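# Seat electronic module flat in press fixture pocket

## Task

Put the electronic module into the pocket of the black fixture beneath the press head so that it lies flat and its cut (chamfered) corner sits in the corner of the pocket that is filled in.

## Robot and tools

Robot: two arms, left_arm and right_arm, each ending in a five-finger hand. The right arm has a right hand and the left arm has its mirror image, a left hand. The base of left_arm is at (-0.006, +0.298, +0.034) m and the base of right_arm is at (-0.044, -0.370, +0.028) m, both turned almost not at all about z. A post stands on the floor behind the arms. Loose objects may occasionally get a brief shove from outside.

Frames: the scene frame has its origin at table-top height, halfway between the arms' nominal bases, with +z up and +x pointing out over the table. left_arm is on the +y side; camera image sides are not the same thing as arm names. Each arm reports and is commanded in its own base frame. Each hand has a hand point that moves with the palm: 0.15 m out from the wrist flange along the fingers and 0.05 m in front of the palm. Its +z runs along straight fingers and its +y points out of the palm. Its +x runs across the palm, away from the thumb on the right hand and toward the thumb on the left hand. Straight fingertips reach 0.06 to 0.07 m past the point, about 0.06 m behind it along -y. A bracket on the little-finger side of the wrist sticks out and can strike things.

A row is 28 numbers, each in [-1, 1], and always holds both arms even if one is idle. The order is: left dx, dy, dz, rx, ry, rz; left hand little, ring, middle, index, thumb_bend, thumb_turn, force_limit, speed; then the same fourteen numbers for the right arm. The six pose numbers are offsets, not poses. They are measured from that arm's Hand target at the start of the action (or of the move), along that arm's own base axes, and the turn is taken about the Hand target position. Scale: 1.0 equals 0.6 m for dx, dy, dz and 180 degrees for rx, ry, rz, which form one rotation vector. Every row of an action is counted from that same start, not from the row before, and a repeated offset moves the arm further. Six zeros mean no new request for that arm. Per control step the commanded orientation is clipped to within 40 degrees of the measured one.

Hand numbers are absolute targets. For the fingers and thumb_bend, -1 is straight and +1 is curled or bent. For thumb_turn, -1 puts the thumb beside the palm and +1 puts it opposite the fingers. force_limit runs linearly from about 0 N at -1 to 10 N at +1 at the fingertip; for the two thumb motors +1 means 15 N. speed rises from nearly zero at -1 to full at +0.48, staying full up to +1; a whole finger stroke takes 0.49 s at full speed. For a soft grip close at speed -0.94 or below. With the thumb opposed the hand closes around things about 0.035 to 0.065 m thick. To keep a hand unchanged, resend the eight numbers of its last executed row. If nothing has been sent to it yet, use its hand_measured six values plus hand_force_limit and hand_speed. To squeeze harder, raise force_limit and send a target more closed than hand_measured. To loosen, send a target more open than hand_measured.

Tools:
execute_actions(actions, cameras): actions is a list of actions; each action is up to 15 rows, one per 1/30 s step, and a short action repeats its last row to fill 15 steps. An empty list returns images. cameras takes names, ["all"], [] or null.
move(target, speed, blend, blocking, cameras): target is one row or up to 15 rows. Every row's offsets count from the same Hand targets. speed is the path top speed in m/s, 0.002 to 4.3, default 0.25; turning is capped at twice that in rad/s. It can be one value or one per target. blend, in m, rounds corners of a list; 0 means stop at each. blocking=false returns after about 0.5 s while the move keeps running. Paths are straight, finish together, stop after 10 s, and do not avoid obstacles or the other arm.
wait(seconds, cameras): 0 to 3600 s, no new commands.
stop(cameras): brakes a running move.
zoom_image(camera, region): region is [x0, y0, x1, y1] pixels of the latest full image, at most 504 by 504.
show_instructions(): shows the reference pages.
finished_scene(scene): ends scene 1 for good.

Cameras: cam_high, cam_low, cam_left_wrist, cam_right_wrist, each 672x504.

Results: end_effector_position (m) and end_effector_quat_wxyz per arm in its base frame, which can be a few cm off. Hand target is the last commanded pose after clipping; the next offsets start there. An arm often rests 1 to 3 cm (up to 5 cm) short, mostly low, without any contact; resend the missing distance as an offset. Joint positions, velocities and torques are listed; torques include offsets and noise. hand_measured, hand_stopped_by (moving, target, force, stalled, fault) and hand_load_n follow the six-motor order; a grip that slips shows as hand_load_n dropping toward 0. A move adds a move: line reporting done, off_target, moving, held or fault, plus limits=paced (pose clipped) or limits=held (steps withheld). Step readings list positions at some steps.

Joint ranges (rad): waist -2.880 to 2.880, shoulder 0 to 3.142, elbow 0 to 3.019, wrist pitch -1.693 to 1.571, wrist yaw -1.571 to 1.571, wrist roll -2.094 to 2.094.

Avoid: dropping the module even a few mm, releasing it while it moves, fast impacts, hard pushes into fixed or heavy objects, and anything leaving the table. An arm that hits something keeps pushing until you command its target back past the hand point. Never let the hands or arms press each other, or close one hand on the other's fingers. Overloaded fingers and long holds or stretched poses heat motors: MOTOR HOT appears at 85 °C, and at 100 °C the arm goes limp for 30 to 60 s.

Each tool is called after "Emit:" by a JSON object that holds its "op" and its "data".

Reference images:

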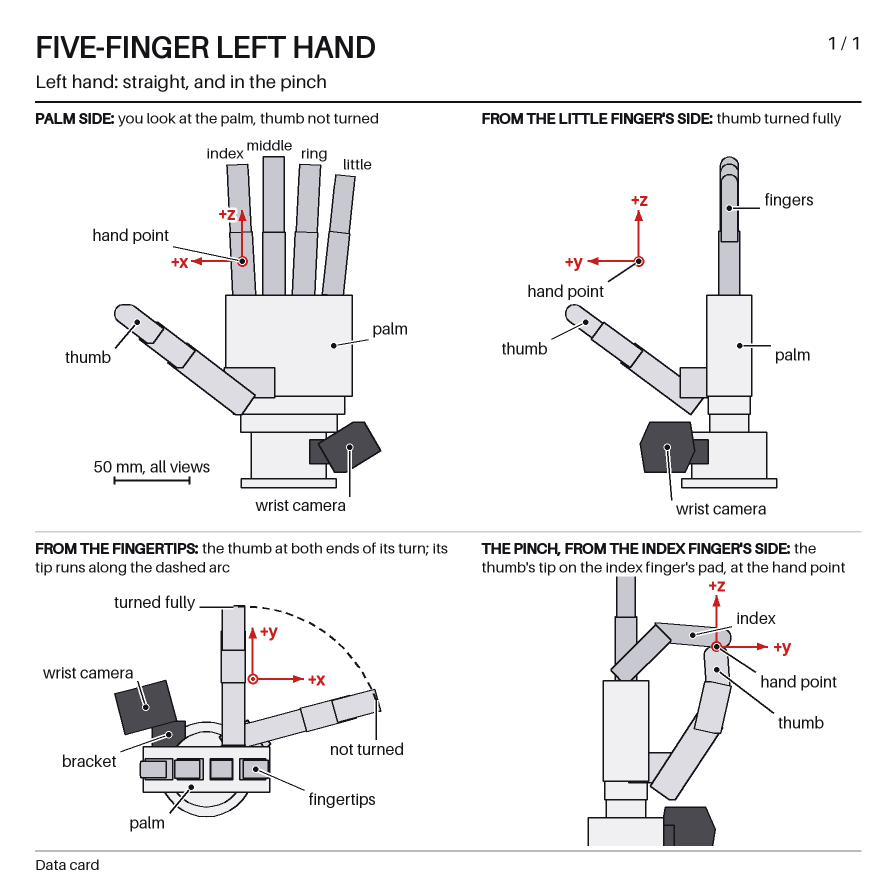

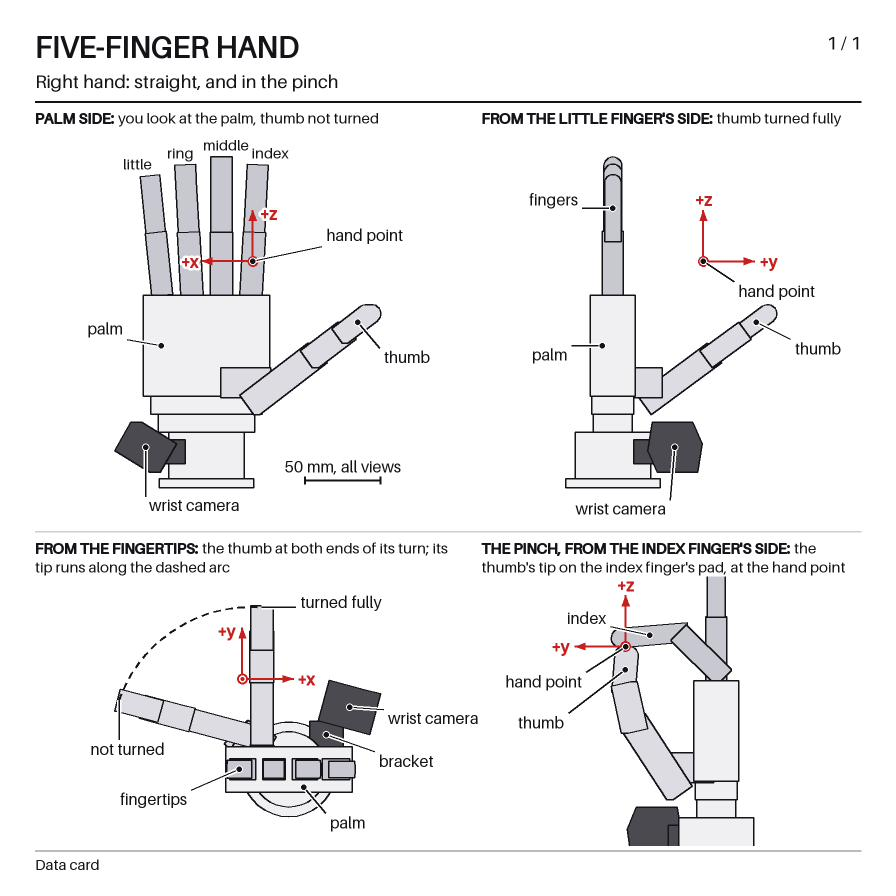

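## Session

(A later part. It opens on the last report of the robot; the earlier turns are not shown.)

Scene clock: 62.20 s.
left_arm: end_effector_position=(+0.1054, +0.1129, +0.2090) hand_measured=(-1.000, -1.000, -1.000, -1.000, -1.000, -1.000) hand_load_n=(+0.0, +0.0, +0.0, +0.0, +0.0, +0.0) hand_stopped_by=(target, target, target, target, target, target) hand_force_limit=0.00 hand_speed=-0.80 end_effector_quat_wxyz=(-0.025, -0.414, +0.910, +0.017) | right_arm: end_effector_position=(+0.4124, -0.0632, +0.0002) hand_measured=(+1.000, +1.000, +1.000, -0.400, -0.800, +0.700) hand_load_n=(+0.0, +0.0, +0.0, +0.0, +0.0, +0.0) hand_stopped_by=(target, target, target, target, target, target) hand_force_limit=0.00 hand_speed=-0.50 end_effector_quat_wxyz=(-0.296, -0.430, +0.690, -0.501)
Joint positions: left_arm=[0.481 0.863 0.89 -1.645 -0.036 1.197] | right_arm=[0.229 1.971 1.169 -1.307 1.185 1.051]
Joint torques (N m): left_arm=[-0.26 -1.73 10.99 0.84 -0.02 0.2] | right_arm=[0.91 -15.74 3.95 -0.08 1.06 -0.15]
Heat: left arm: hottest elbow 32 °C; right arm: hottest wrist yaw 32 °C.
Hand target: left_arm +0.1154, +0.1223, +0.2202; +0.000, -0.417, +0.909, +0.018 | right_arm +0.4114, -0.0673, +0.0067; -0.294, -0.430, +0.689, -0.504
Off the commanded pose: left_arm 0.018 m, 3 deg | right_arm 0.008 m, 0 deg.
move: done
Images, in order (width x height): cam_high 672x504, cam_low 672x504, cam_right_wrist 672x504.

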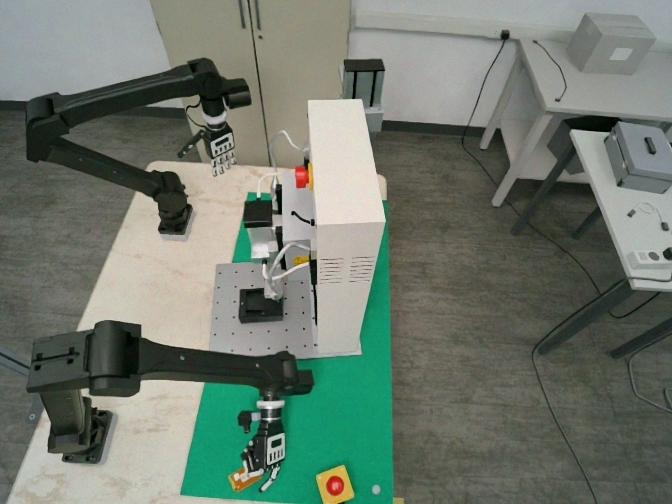

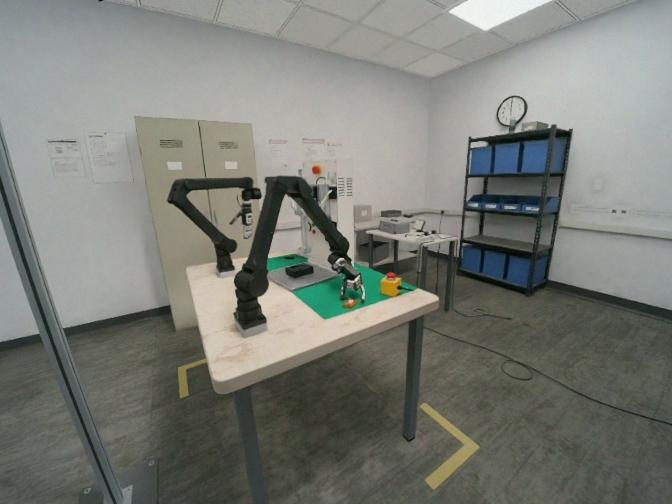

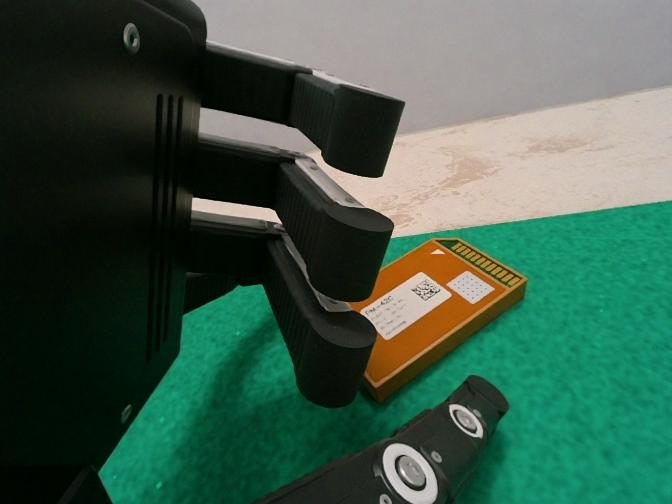

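Emit:
{"op": "move", "data": {"target": [0,0,0,0,0,0,-1,-1,-1,-1,-1,-1,0,-0.8,0,0,0,0,0,0,1,1,1,0.06,-0.36,0.7,-0.5,-0.92], "speed": 0.06, "cameras": ["cam_right_wrist", "cam_high","cam_low"]}}

Emit:
{"op": "zoom_image", "data": {"camera": "cam_low", "region": [332, 282, 372, 312]}}

Emit:
{"op": "zoom_image", "data": {"camera": "cam_high", "region": [224, 450, 274, 495]}}

Scene clock: 67.00 s.
left_arm: end_effector_position=(+0.1054, +0.1129, +0.2090) hand_measured=(-1.000, -1.000, -1.000, -1.000, -1.000, -1.000) hand_load_n=(+0.0, +0.0, +0.0, +0.0, +0.0, +0.0) hand_stopped_by=(target, target, target, target, target, target) hand_force_limit=0.00 hand_speed=-0.80 end_effector_quat_wxyz=(-0.025, -0.414, +0.910, +0.017) | right_arm: end_effector_position=(+0.4126, -0.0636, +0.0014) hand_measured=(+1.000, +1.000, +1.000, -0.042, -0.360, +0.700) hand_load_n=(+0.0, +0.0, +0.0, +0.0, +0.0, +0.0) hand_stopped_by=(target, target, target, force, target, target) hand_force_limit=-0.50 hand_speed=-0.92 end_effector_quat_wxyz=(-0.297, -0.432, +0.688, -0.501)
Joint positions: left_arm=[0.481 0.863 0.89 -1.645 -0.036 1.197] | right_arm=[0.229 1.969 1.169 -1.307 1.188 1.045]
Joint torques (N m): left_arm=[-0.26 -1.73 10.99 0.84 -0.02 0.2] | right_arm=[0.73 -15.38 4.01 -0.03 0.92 -0.12]
Heat: left arm: hottest elbow 32 °C; right arm: hottest wrist yaw 32 °C.
Hand target: left_arm +0.1154, +0.1223, +0.2202; +0.000, -0.417, +0.909, +0.018 | right_arm +0.4114, -0.0673, +0.0067; -0.294, -0.430, +0.689, -0.504
Off the commanded pose: left_arm 0.018 m, 3 deg | right_arm 0.007 m, 1 deg.
move: done
Images, in order (width x height): cam_high 672x504, cam_low 672x504, cam_right_wrist 672x504.

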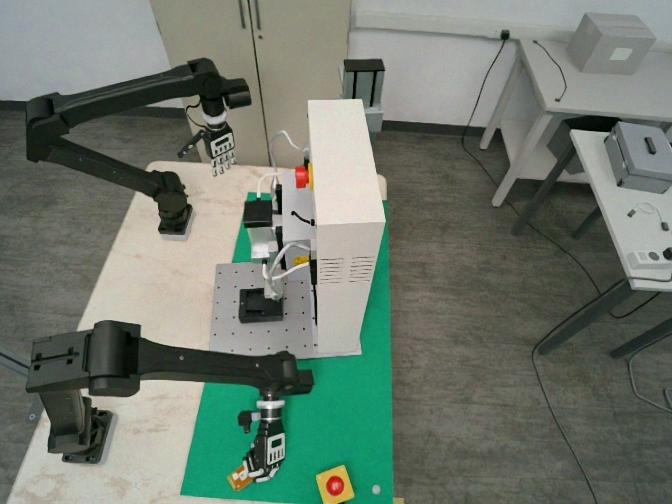

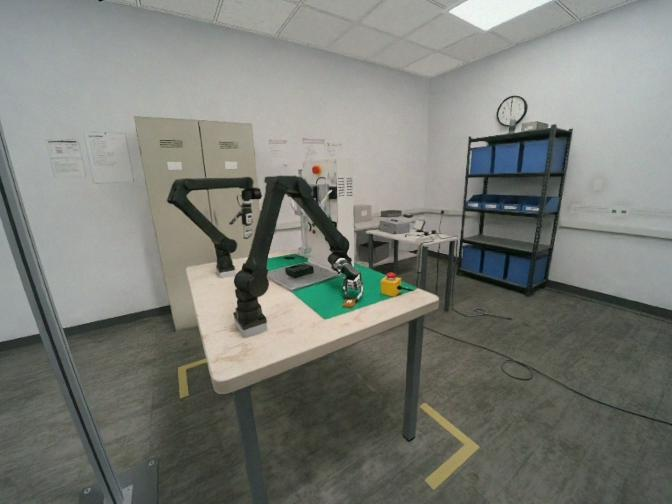

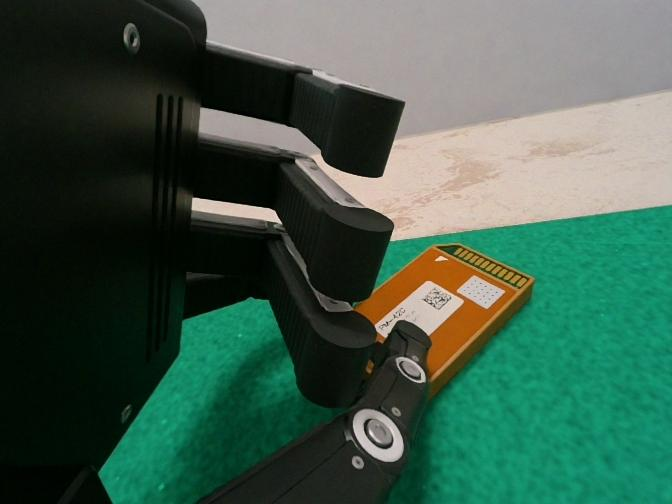

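Scaled by 12.600 from the camera's image (finer frame: 960x720).

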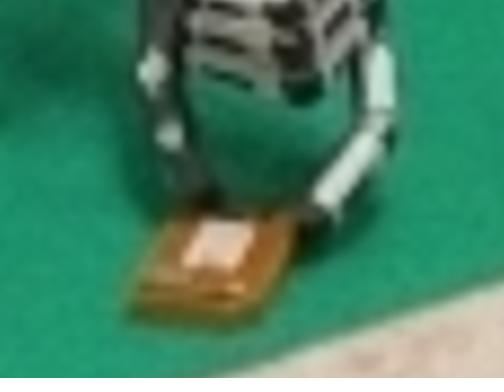

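Scaled by 10.080 from the camera's image (finer frame: 960x720).

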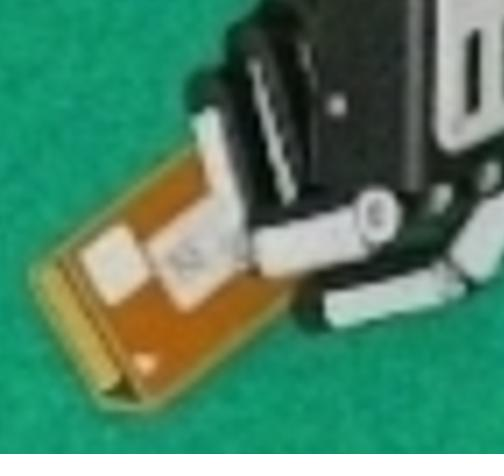

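Emit:
{"op": "zoom_image", "data": {"camera": "cam_right_wrist", "region": [320, 230, 560, 430]}}

Scaled by 2.100 from the camera's image (finer frame: 960x720).

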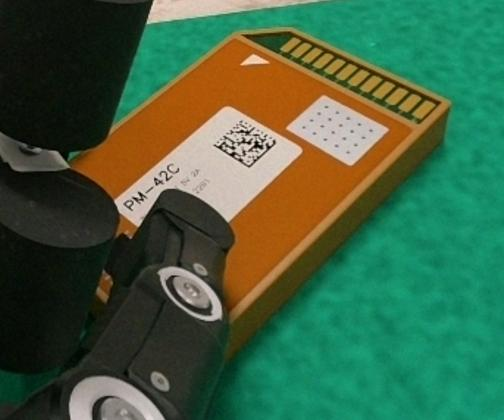

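Emit:
{"op": "move", "data": {"target": [0,0,0,0,0,0,-1,-1,-1,-1,-1,-1,0,-0.8,0,0,0,0,0,0,1,1,1,-0.2,-0.84,0.52,-0.5,-0.7], "speed": 0.06, "cameras": ["cam_right_wrist", "cam_high","cam_low"]}}

Emit:
{"op": "zoom_image", "data": {"camera": "cam_low", "region": [332, 282, 372, 312]}}

Emit:
{"op": "zoom_image", "data": {"camera": "cam_high", "region": [224, 450, 274, 495]}}

Scene clock: 69.53 s.
left_arm: end_effector_position=(+0.1054, +0.1129, +0.2090) hand_measured=(-1.000, -1.000, -1.000, -1.000, -1.000, -1.000) hand_load_n=(+0.0, +0.0, +0.0, +0.0, +0.0, +0.0) hand_stopped_by=(target, target, target, target, target, target) hand_force_limit=0.00 hand_speed=-0.80 end_effector_quat_wxyz=(-0.025, -0.414, +0.910, +0.017) | right_arm: end_effector_position=(+0.4132, -0.0645, +0.0074) hand_measured=(+1.000, +1.000, +1.000, -0.200, -0.840, +0.520) hand_load_n=(+0.0, +0.0, +0.0, +0.0, +0.0, +0.0) hand_stopped_by=(target, target, target, target, target, target) hand_force_limit=-0.50 hand_speed=-0.70 end_effector_quat_wxyz=(-0.296, -0.434, +0.686, -0.504)
Joint positions: left_arm=[0.481 0.863 0.89 -1.645 -0.036 1.197] | right_arm=[0.229 1.955 1.166 -1.307 1.196 1.034]
Joint torques (N m): left_arm=[-0.26 -1.73 10.99 0.84 -0.02 0.19] | right_arm=[0.85 -14.39 4.22 -0.02 0.55 -0.02]
Heat: left arm: hottest elbow 32 °C; right arm: hottest wrist yaw 32 °C.
Hand target: left_arm +0.1154, +0.1223, +0.2202; +0.000, -0.417, +0.909, +0.018 | right_arm +0.4114, -0.0673, +0.0067; -0.294, -0.430, +0.689, -0.504
Off the commanded pose: left_arm 0.018 m, 3 deg | right_arm 0.003 m, 1 deg.
move: done
Images, in order (width x height): cam_high 672x504, cam_low 672x504, cam_right_wrist 672x504.

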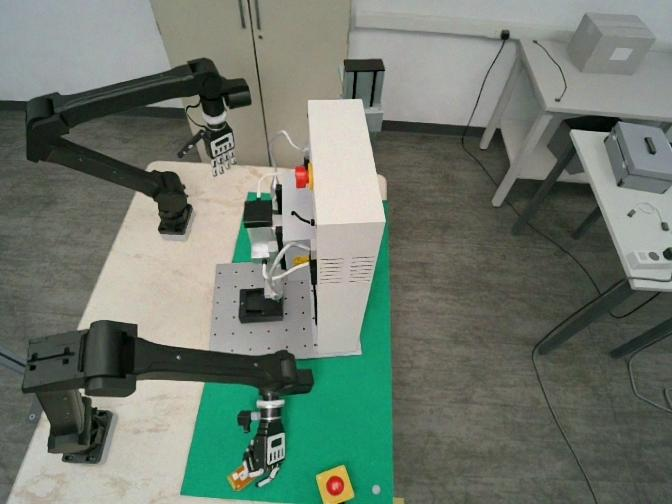

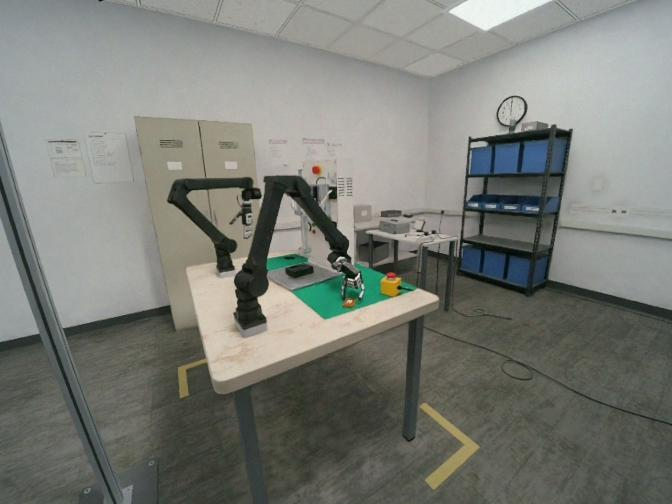

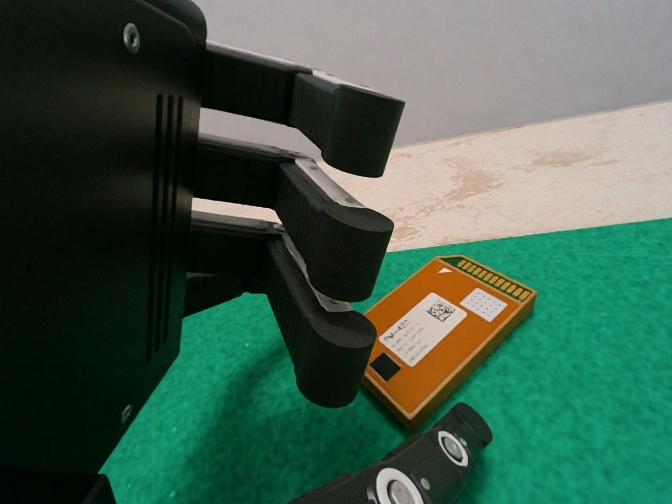

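Scaled by 12.600 from the camera's image (finer frame: 960x720).

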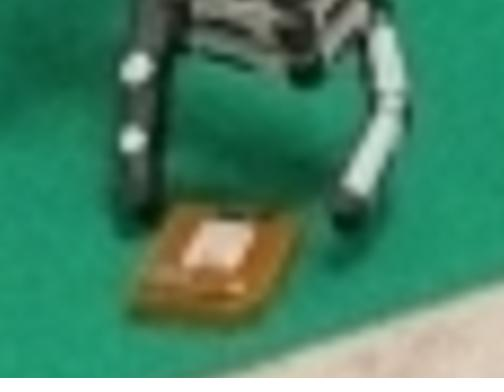

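Scaled by 10.080 from the camera's image (finer frame: 960x720).

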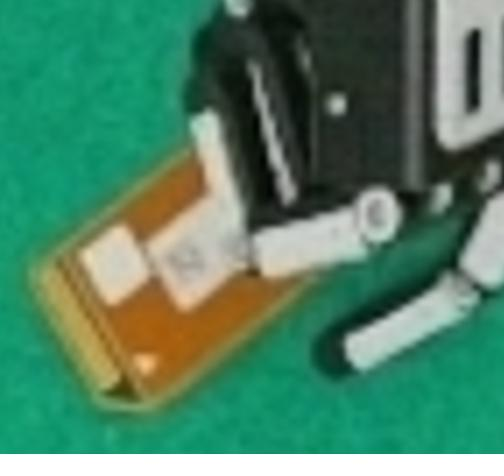

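Emit:
{"op": "move", "data": {"target": [[0,0,0,0,0,0,-1,-1,-1,-1,-1,-1,0,-0.8,0,0,0.035,0,0,0,1,1,1,-0.3,-0.95,0.6,-0.5,-0.7],[0,0,0,0,0,0,-1,-1,-1,-1,-1,-1,0,-0.8,-0.0087,0.010,0.035,0,0,0.039,1,1,1,-0.3,-0.95,0.6,-0.5,-0.7]], "speed": 0.08, "cameras": ["cam_right_wrist", "cam_high","cam_low"]}}

Emit:
{"op": "zoom_image", "data": {"camera": "cam_low", "region": [332, 282, 372, 312]}}

Emit:
{"op": "zoom_image", "data": {"camera": "cam_high", "region": [224, 450, 274, 495]}}

Scene clock: 73.67 s.
left_arm: end_effector_position=(+0.1054, +0.1129, +0.2090) hand_measured=(-1.000, -1.000, -1.000, -1.000, -1.000, -1.000) hand_load_n=(+0.0, +0.0, +0.0, +0.0, +0.0, +0.0) hand_stopped_by=(target, target, target, target, target, target) hand_force_limit=0.00 hand_speed=-0.80 end_effector_quat_wxyz=(-0.025, -0.414, +0.910, +0.017) | right_arm: end_effector_position=(+0.4058, -0.0665, +0.0205) hand_measured=(+1.000, +1.000, +1.000, -0.300, -0.950, +0.600) hand_load_n=(+0.0, +0.0, +0.0, +0.0, +0.0, +0.0) hand_stopped_by=(target, target, target, target, target, target) hand_force_limit=-0.50 hand_speed=-0.70 end_effector_quat_wxyz=(-0.270, -0.466, +0.667, -0.514)
Joint positions: left_arm=[0.481 0.863 0.89 -1.645 -0.036 1.197] | right_arm=[0.239 1.846 1.059 -1.103 1.222 0.816]
Joint torques (N m): left_arm=[-0.26 -1.73 10.99 0.84 -0.02 0.2] | right_arm=[2.37 -14.45 4.41 0.28 1.12 -0.18]
Heat: left arm: hottest elbow 32 °C; right arm: hottest wrist yaw 32 °C.
Hand target: left_arm +0.1154, +0.1223, +0.2202; +0.000, -0.417, +0.909, +0.018 | right_arm +0.4062, -0.0613, +0.0277; -0.263, -0.471, +0.661, -0.521
Off the commanded pose: left_arm 0.018 m, 3 deg | right_arm 0.009 m, 1 deg.
move: done
Images, in order (width x height): cam_high 672x504, cam_low 672x504, cam_right_wrist 672x504.

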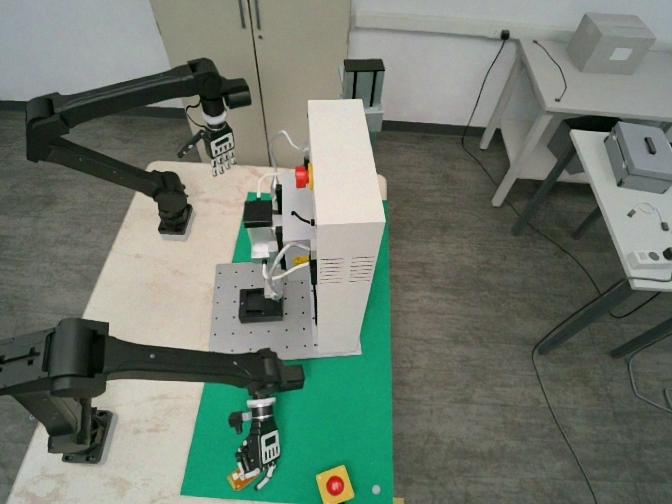

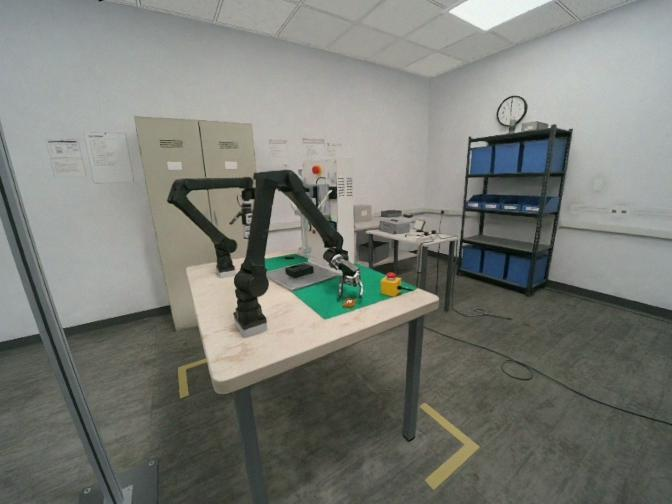

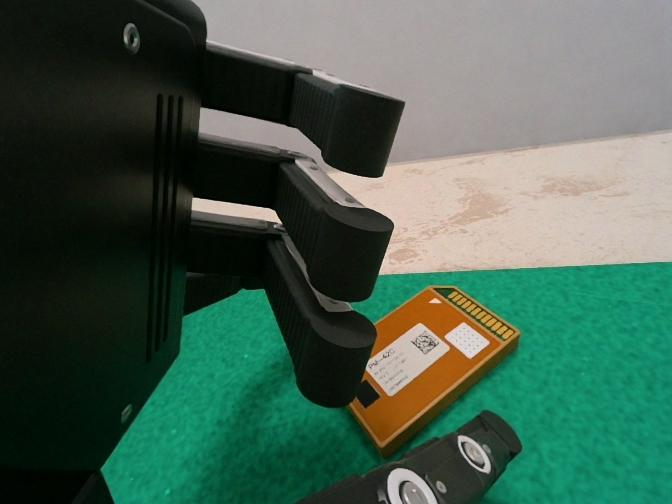

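Scaled by 12.600 from the camera's image (finer frame: 960x720).

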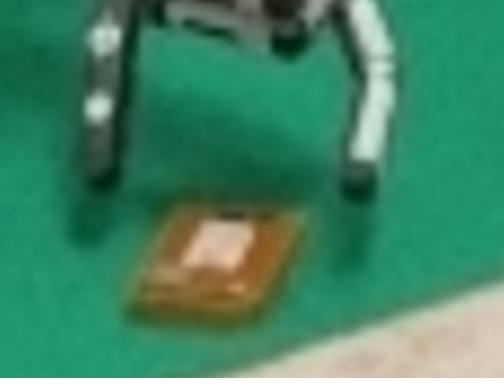

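Scaled by 10.080 from the camera's image (finer frame: 960x720).

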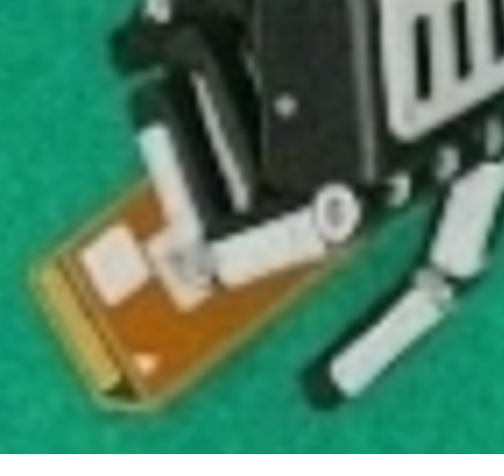

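Emit:
{"op": "move", "data": {"target": [0,0,0,0,0,0,-1,-1,-1,-1,-1,-1,0,-0.8,0.0095,0.0145,-0.013,0,0,0,1,1,1,-0.3,-0.95,0.6,-0.5,-0.7], "speed": 0.06, "cameras": ["cam_right_wrist", "cam_high","cam_low"]}}

Emit:
{"op": "zoom_image", "data": {"camera": "cam_low", "region": [332, 282, 372, 312]}}

Emit:
{"op": "zoom_image", "data": {"camera": "cam_high", "region": [224, 450, 274, 495]}}

Scene clock: 75.40 s.
left_arm: end_effector_position=(+0.1054, +0.1129, +0.2090) hand_measured=(-1.000, -1.000, -1.000, -1.000, -1.000, -1.000) hand_load_n=(+0.0, +0.0, +0.0, +0.0, +0.0, +0.0) hand_stopped_by=(target, target, target, target, target, target) hand_force_limit=0.00 hand_speed=-0.80 end_effector_quat_wxyz=(-0.025, -0.414, +0.910, +0.017) | right_arm: end_effector_position=(+0.4072, -0.0594, +0.0201) hand_measured=(+1.000, +1.000, +1.000, -0.300, -0.950, +0.600) hand_load_n=(+0.0, +0.0, +0.0, +0.0, +0.0, +0.5) hand_stopped_by=(target, target, target, target, target, target) hand_force_limit=-0.50 hand_speed=-0.70 end_effector_quat_wxyz=(-0.263, -0.467, +0.667, -0.518)
Joint positions: left_arm=[0.481 0.863 0.89 -1.645 -0.036 1.197] | right_arm=[0.256 1.846 1.059 -1.106 1.222 0.833]
Joint torques (N m): left_arm=[-0.32 -1.73 10.99 0.85 -0.02 0.19] | right_arm=[2.32 -11.81 6.32 -0.85 0.88 0.08]
Heat: left arm: hottest elbow 33 °C; right arm: hottest wrist yaw 32 °C.
Hand target: left_arm +0.1154, +0.1223, +0.2202; +0.000, -0.417, +0.909, +0.018 | right_arm +0.4119, -0.0526, +0.0199; -0.263, -0.471, +0.661, -0.521
Off the commanded pose: left_arm 0.018 m, 3 deg | right_arm 0.008 m, 1 deg.
move: done
Images, in order (width x height): cam_high 672x504, cam_low 672x504, cam_right_wrist 672x504.

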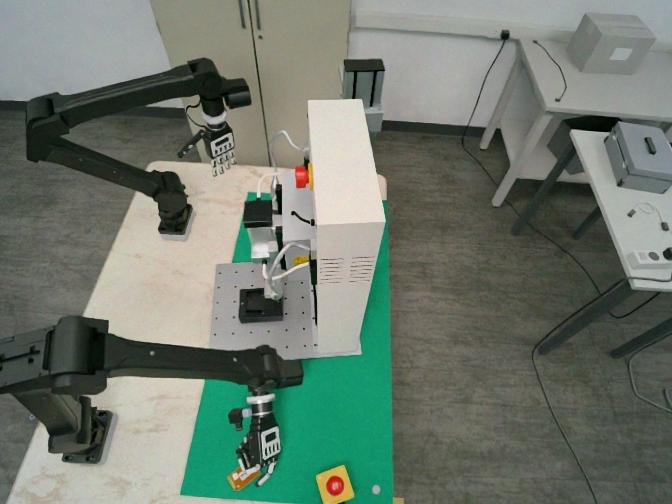

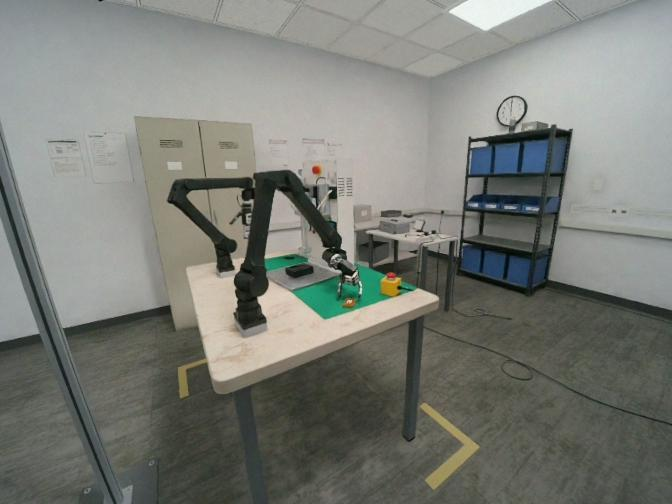

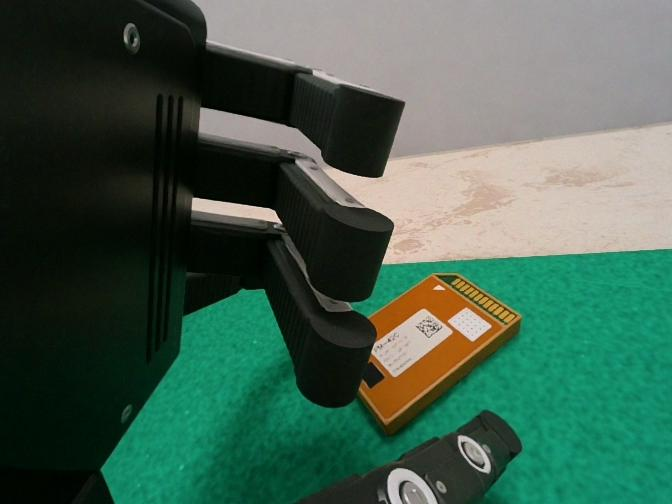

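Scaled by 12.600 from the camera's image (finer frame: 960x720).

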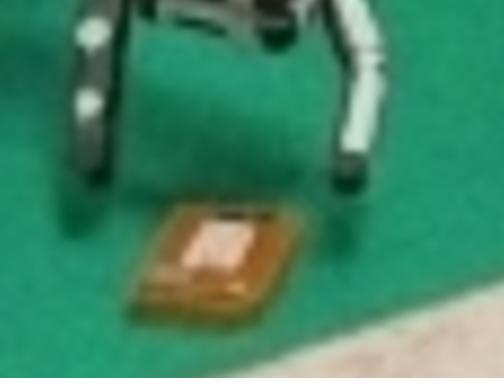

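Scaled by 10.080 from the camera's image (finer frame: 960x720).

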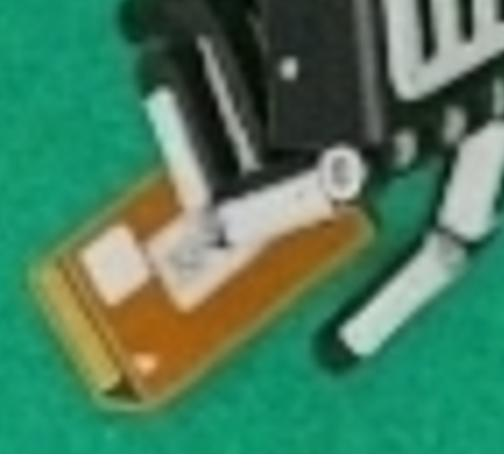

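Emit:
{"op": "move", "data": {"target": [0,0,0,0,0,0,-1,-1,-1,-1,-1,-1,0,-0.8,0.008,0.007,-0.018,0,0,0,1,1,1,-0.3,-0.95,0.6,-0.5,-0.7], "speed": 0.06, "cameras": ["cam_right_wrist", "cam_high","cam_low"]}}

Emit:
{"op": "zoom_image", "data": {"camera": "cam_low", "region": [332, 282, 372, 312]}}

Emit:
{"op": "zoom_image", "data": {"camera": "cam_high", "region": [224, 450, 274, 495]}}

Scene clock: 77.07 s.
left_arm: end_effector_position=(+0.1054, +0.1129, +0.2090) hand_measured=(-1.000, -1.000, -1.000, -1.000, -1.000, -1.000) hand_load_n=(+0.0, +0.0, +0.0, +0.0, +0.0, +0.0) hand_stopped_by=(target, target, target, target, target, target) hand_force_limit=0.00 hand_speed=-0.80 end_effector_quat_wxyz=(-0.025, -0.414, +0.910, +0.017) | right_arm: end_effector_position=(+0.4043, -0.0589, +0.0070) hand_measured=(+1.000, +1.000, +1.000, -0.300, -0.950, +0.600) hand_load_n=(+0.0, +0.0, +0.0, +0.0, +0.0, +0.0) hand_stopped_by=(target, target, target, target, target, target) hand_force_limit=-0.50 hand_speed=-0.70 end_effector_quat_wxyz=(-0.271, -0.470, +0.663, -0.516)
Joint positions: left_arm=[0.481 0.863 0.89 -1.645 -0.036 1.197] | right_arm=[0.259 1.882 1.059 -1.106 1.222 0.85]
Joint torques (N m): left_arm=[-0.26 -1.73 10.97 0.85 -0.02 0.2] | right_arm=[2.55 -11.93 7.15 -0.8 0.76 0.08]
Heat: left arm: hottest elbow 33 °C; right arm: hottest wrist yaw 32 °C.
Hand target: left_arm +0.1154, +0.1223, +0.2202; +0.000, -0.417, +0.909, +0.018 | right_arm +0.4167, -0.0484, +0.0091; -0.263, -0.471, +0.661, -0.521
Off the commanded pose: left_arm 0.018 m, 3 deg | right_arm 0.016 m, 1 deg.
move: off_target (right_arm)
Images, in order (width x height): cam_high 672x504, cam_low 672x504, cam_right_wrist 672x504.

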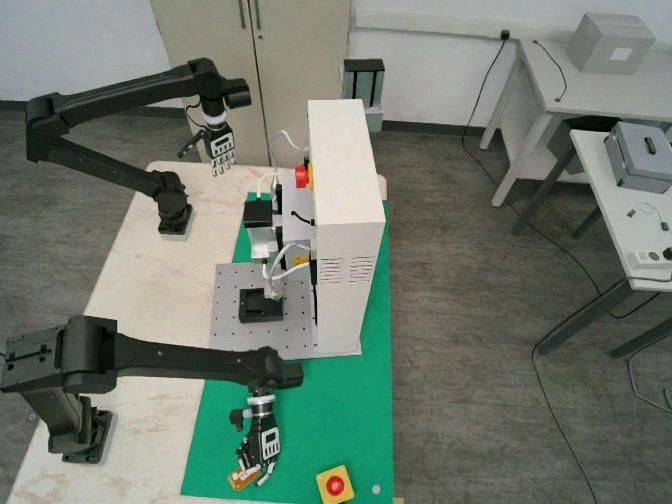

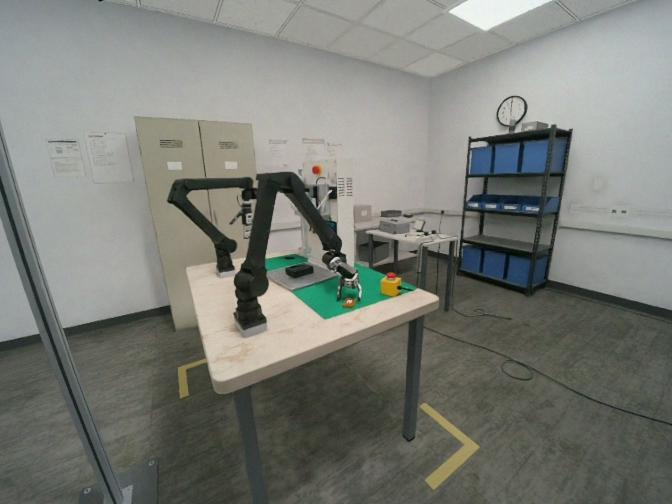

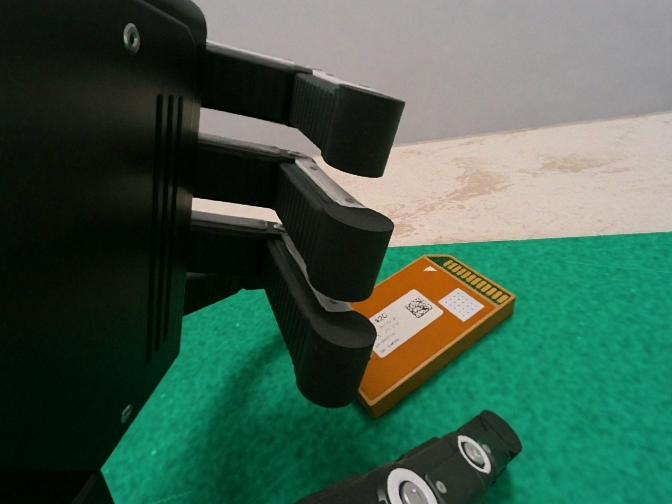

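Scaled by 12.600 from the camera's image (finer frame: 960x720).

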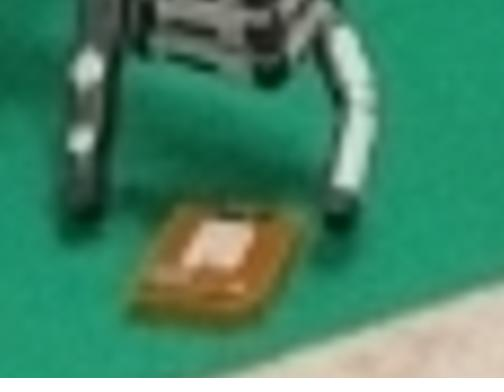

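Scaled by 10.080 from the camera's image (finer frame: 960x720).

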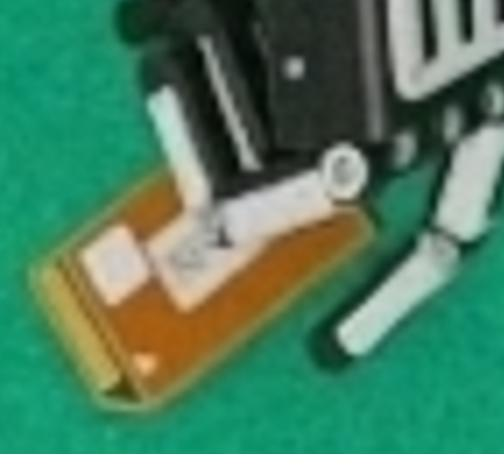

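Emit:
{"op": "move", "data": {"target": [0,0,0,0,0,0,-1,-1,-1,-1,-1,-1,0,-0.8,0.011,0.011,-0.003,0,0,0,1,1,1,-0.3,-0.95,0.6,-0.5,-0.7], "speed": 0.06, "cameras": ["cam_right_wrist", "cam_high","cam_low"]}}

Emit:
{"op": "zoom_image", "data": {"camera": "cam_low", "region": [332, 282, 372, 312]}}

Emit:
{"op": "zoom_image", "data": {"camera": "cam_high", "region": [224, 450, 274, 495]}}

Scene clock: 78.47 s.
left_arm: end_effector_position=(+0.1054, +0.1129, +0.2090) hand_measured=(-1.000, -1.000, -1.000, -1.000, -1.000, -1.000) hand_load_n=(+0.0, +0.0, +0.0, +0.0, +0.0, +0.0) hand_stopped_by=(target, target, target, target, target, target) hand_force_limit=0.00 hand_speed=-0.80 end_effector_quat_wxyz=(-0.025, -0.414, +0.910, +0.017) | right_arm: end_effector_position=(+0.4096, -0.0523, +0.0062) hand_measured=(+1.000, +1.000, +1.000, -0.300, -0.950, +0.600) hand_load_n=(+0.0, +0.0, +0.0, +0.0, +0.0, +0.0) hand_stopped_by=(target, target, target, target, target, target) hand_force_limit=-0.50 hand_speed=-0.70 end_effector_quat_wxyz=(-0.269, -0.470, +0.662, -0.518)
Joint positions: left_arm=[0.481 0.863 0.89 -1.645 -0.036 1.197] | right_arm=[0.272 1.898 1.082 -1.134 1.22 0.876]
Joint torques (N m): left_arm=[-0.26 -1.73 10.99 0.85 -0.01 0.19] | right_arm=[2.49 -11.75 7.68 -0.96 0.61 0.08]
Heat: left arm: hottest elbow 33 °C; right arm: hottest wrist yaw 32 °C.
Hand target: left_arm +0.1154, +0.1223, +0.2202; +0.000, -0.417, +0.909, +0.018 | right_arm +0.4233, -0.0418, +0.0073; -0.263, -0.471, +0.661, -0.521
Off the commanded pose: left_arm 0.018 m, 3 deg | right_arm 0.017 m, 1 deg.
move: off_target (right_arm)
Images, in order (width x height): cam_high 672x504, cam_low 672x504, cam_right_wrist 672x504.

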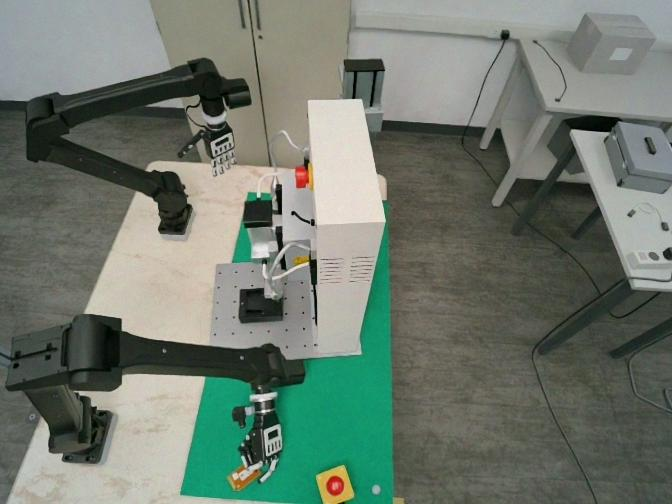

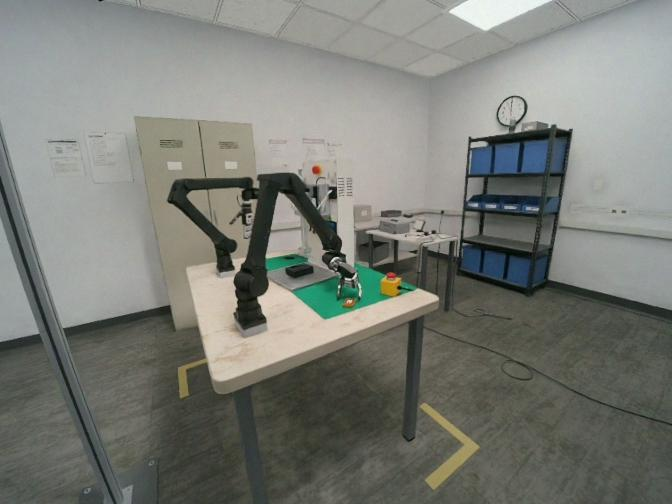

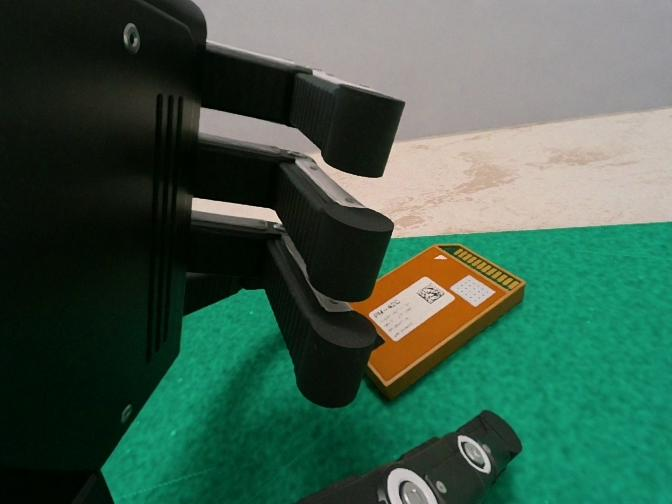

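Scaled by 12.600 from the camera's image (finer frame: 960x720).

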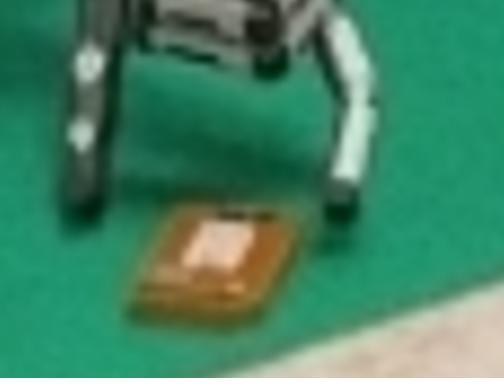

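Scaled by 10.080 from the camera's image (finer frame: 960x720).

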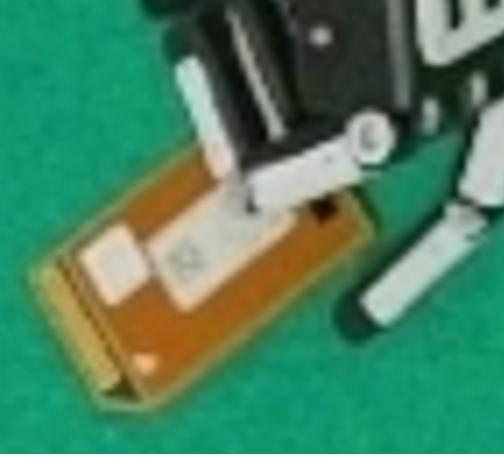

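Emit:
{"op": "move", "data": {"target": [0,0,0,0,0,0,-1,-1,-1,-1,-1,-1,0,-0.8,0,0,-0.010,0,0,0,1,1,1,-0.3,-0.95,0.6,-0.5,-0.7], "speed": 0.04, "cameras": ["cam_right_wrist", "cam_high","cam_low"]}}

Emit:
{"op": "zoom_image", "data": {"camera": "cam_low", "region": [332, 282, 372, 312]}}

Scene clock: 80.67 s.
left_arm: end_effector_position=(+0.1054, +0.1129, +0.2090) hand_measured=(-1.000, -1.000, -1.000, -1.000, -1.000, -1.000) hand_load_n=(+0.0, +0.0, +0.0, +0.0, +0.0, +0.0) hand_stopped_by=(target, target, target, target, target, target) hand_force_limit=0.00 hand_speed=-0.80 end_effector_quat_wxyz=(-0.025, -0.414, +0.910, +0.017) | right_arm: end_effector_position=(+0.4080, -0.0527, +0.0011) hand_measured=(+1.000, +1.000, +1.000, -0.300, -0.950, +0.600) hand_load_n=(+0.0, +0.0, +0.0, +0.0, +0.0, +0.0) hand_stopped_by=(target, target, target, target, target, target) hand_force_limit=-0.50 hand_speed=-0.70 end_effector_quat_wxyz=(-0.274, -0.472, +0.660, -0.516)
Joint positions: left_arm=[0.481 0.863 0.89 -1.645 -0.036 1.197] | right_arm=[0.272 1.912 1.082 -1.134 1.22 0.879]
Joint torques (N m): left_arm=[-0.26 -1.73 10.99 0.85 -0.02 0.2] | right_arm=[2.49 -11.87 7.51 -0.47 0.61 0.07]
Heat: left arm: hottest elbow 33 °C; right arm: hottest wrist yaw 32 °C.
Hand target: left_arm +0.1154, +0.1223, +0.2202; +0.000, -0.417, +0.909, +0.018 | right_arm +0.4233, -0.0418, +0.0013; -0.263, -0.471, +0.661, -0.521
Off the commanded pose: left_arm 0.018 m, 3 deg | right_arm 0.019 m, 1 deg.
move: off_target (right_arm)
Images, in order (width x height): cam_high 672x504, cam_low 672x504, cam_right_wrist 672x504.

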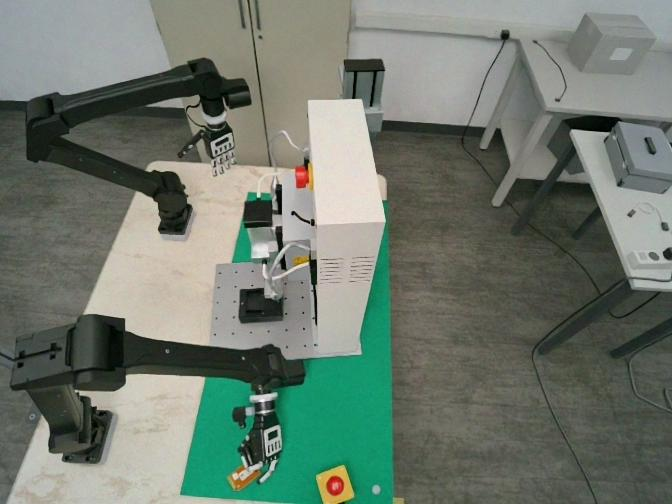

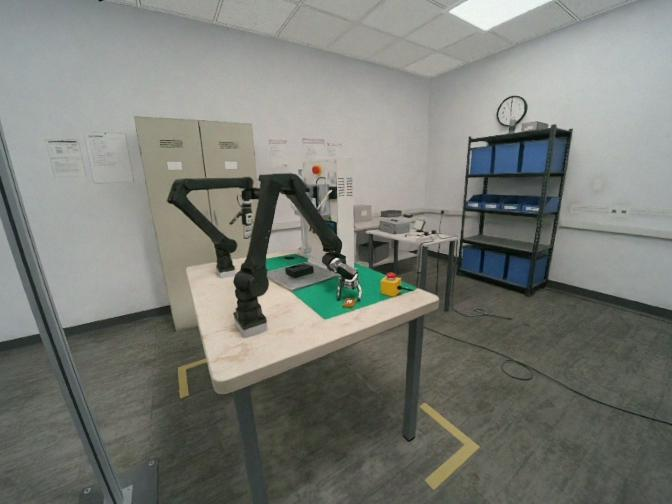

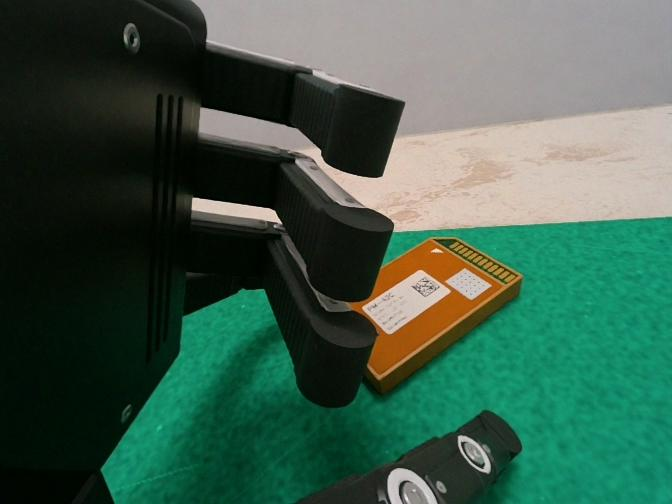

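Scaled by 12.600 from the camera's image (finer frame: 960x720).

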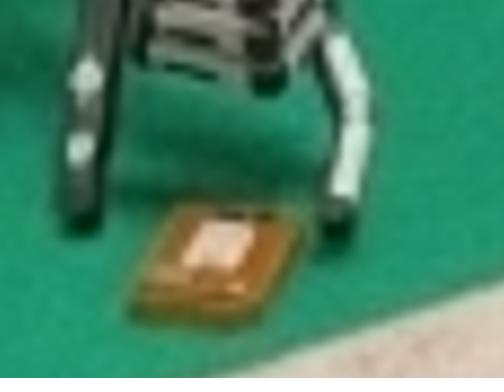

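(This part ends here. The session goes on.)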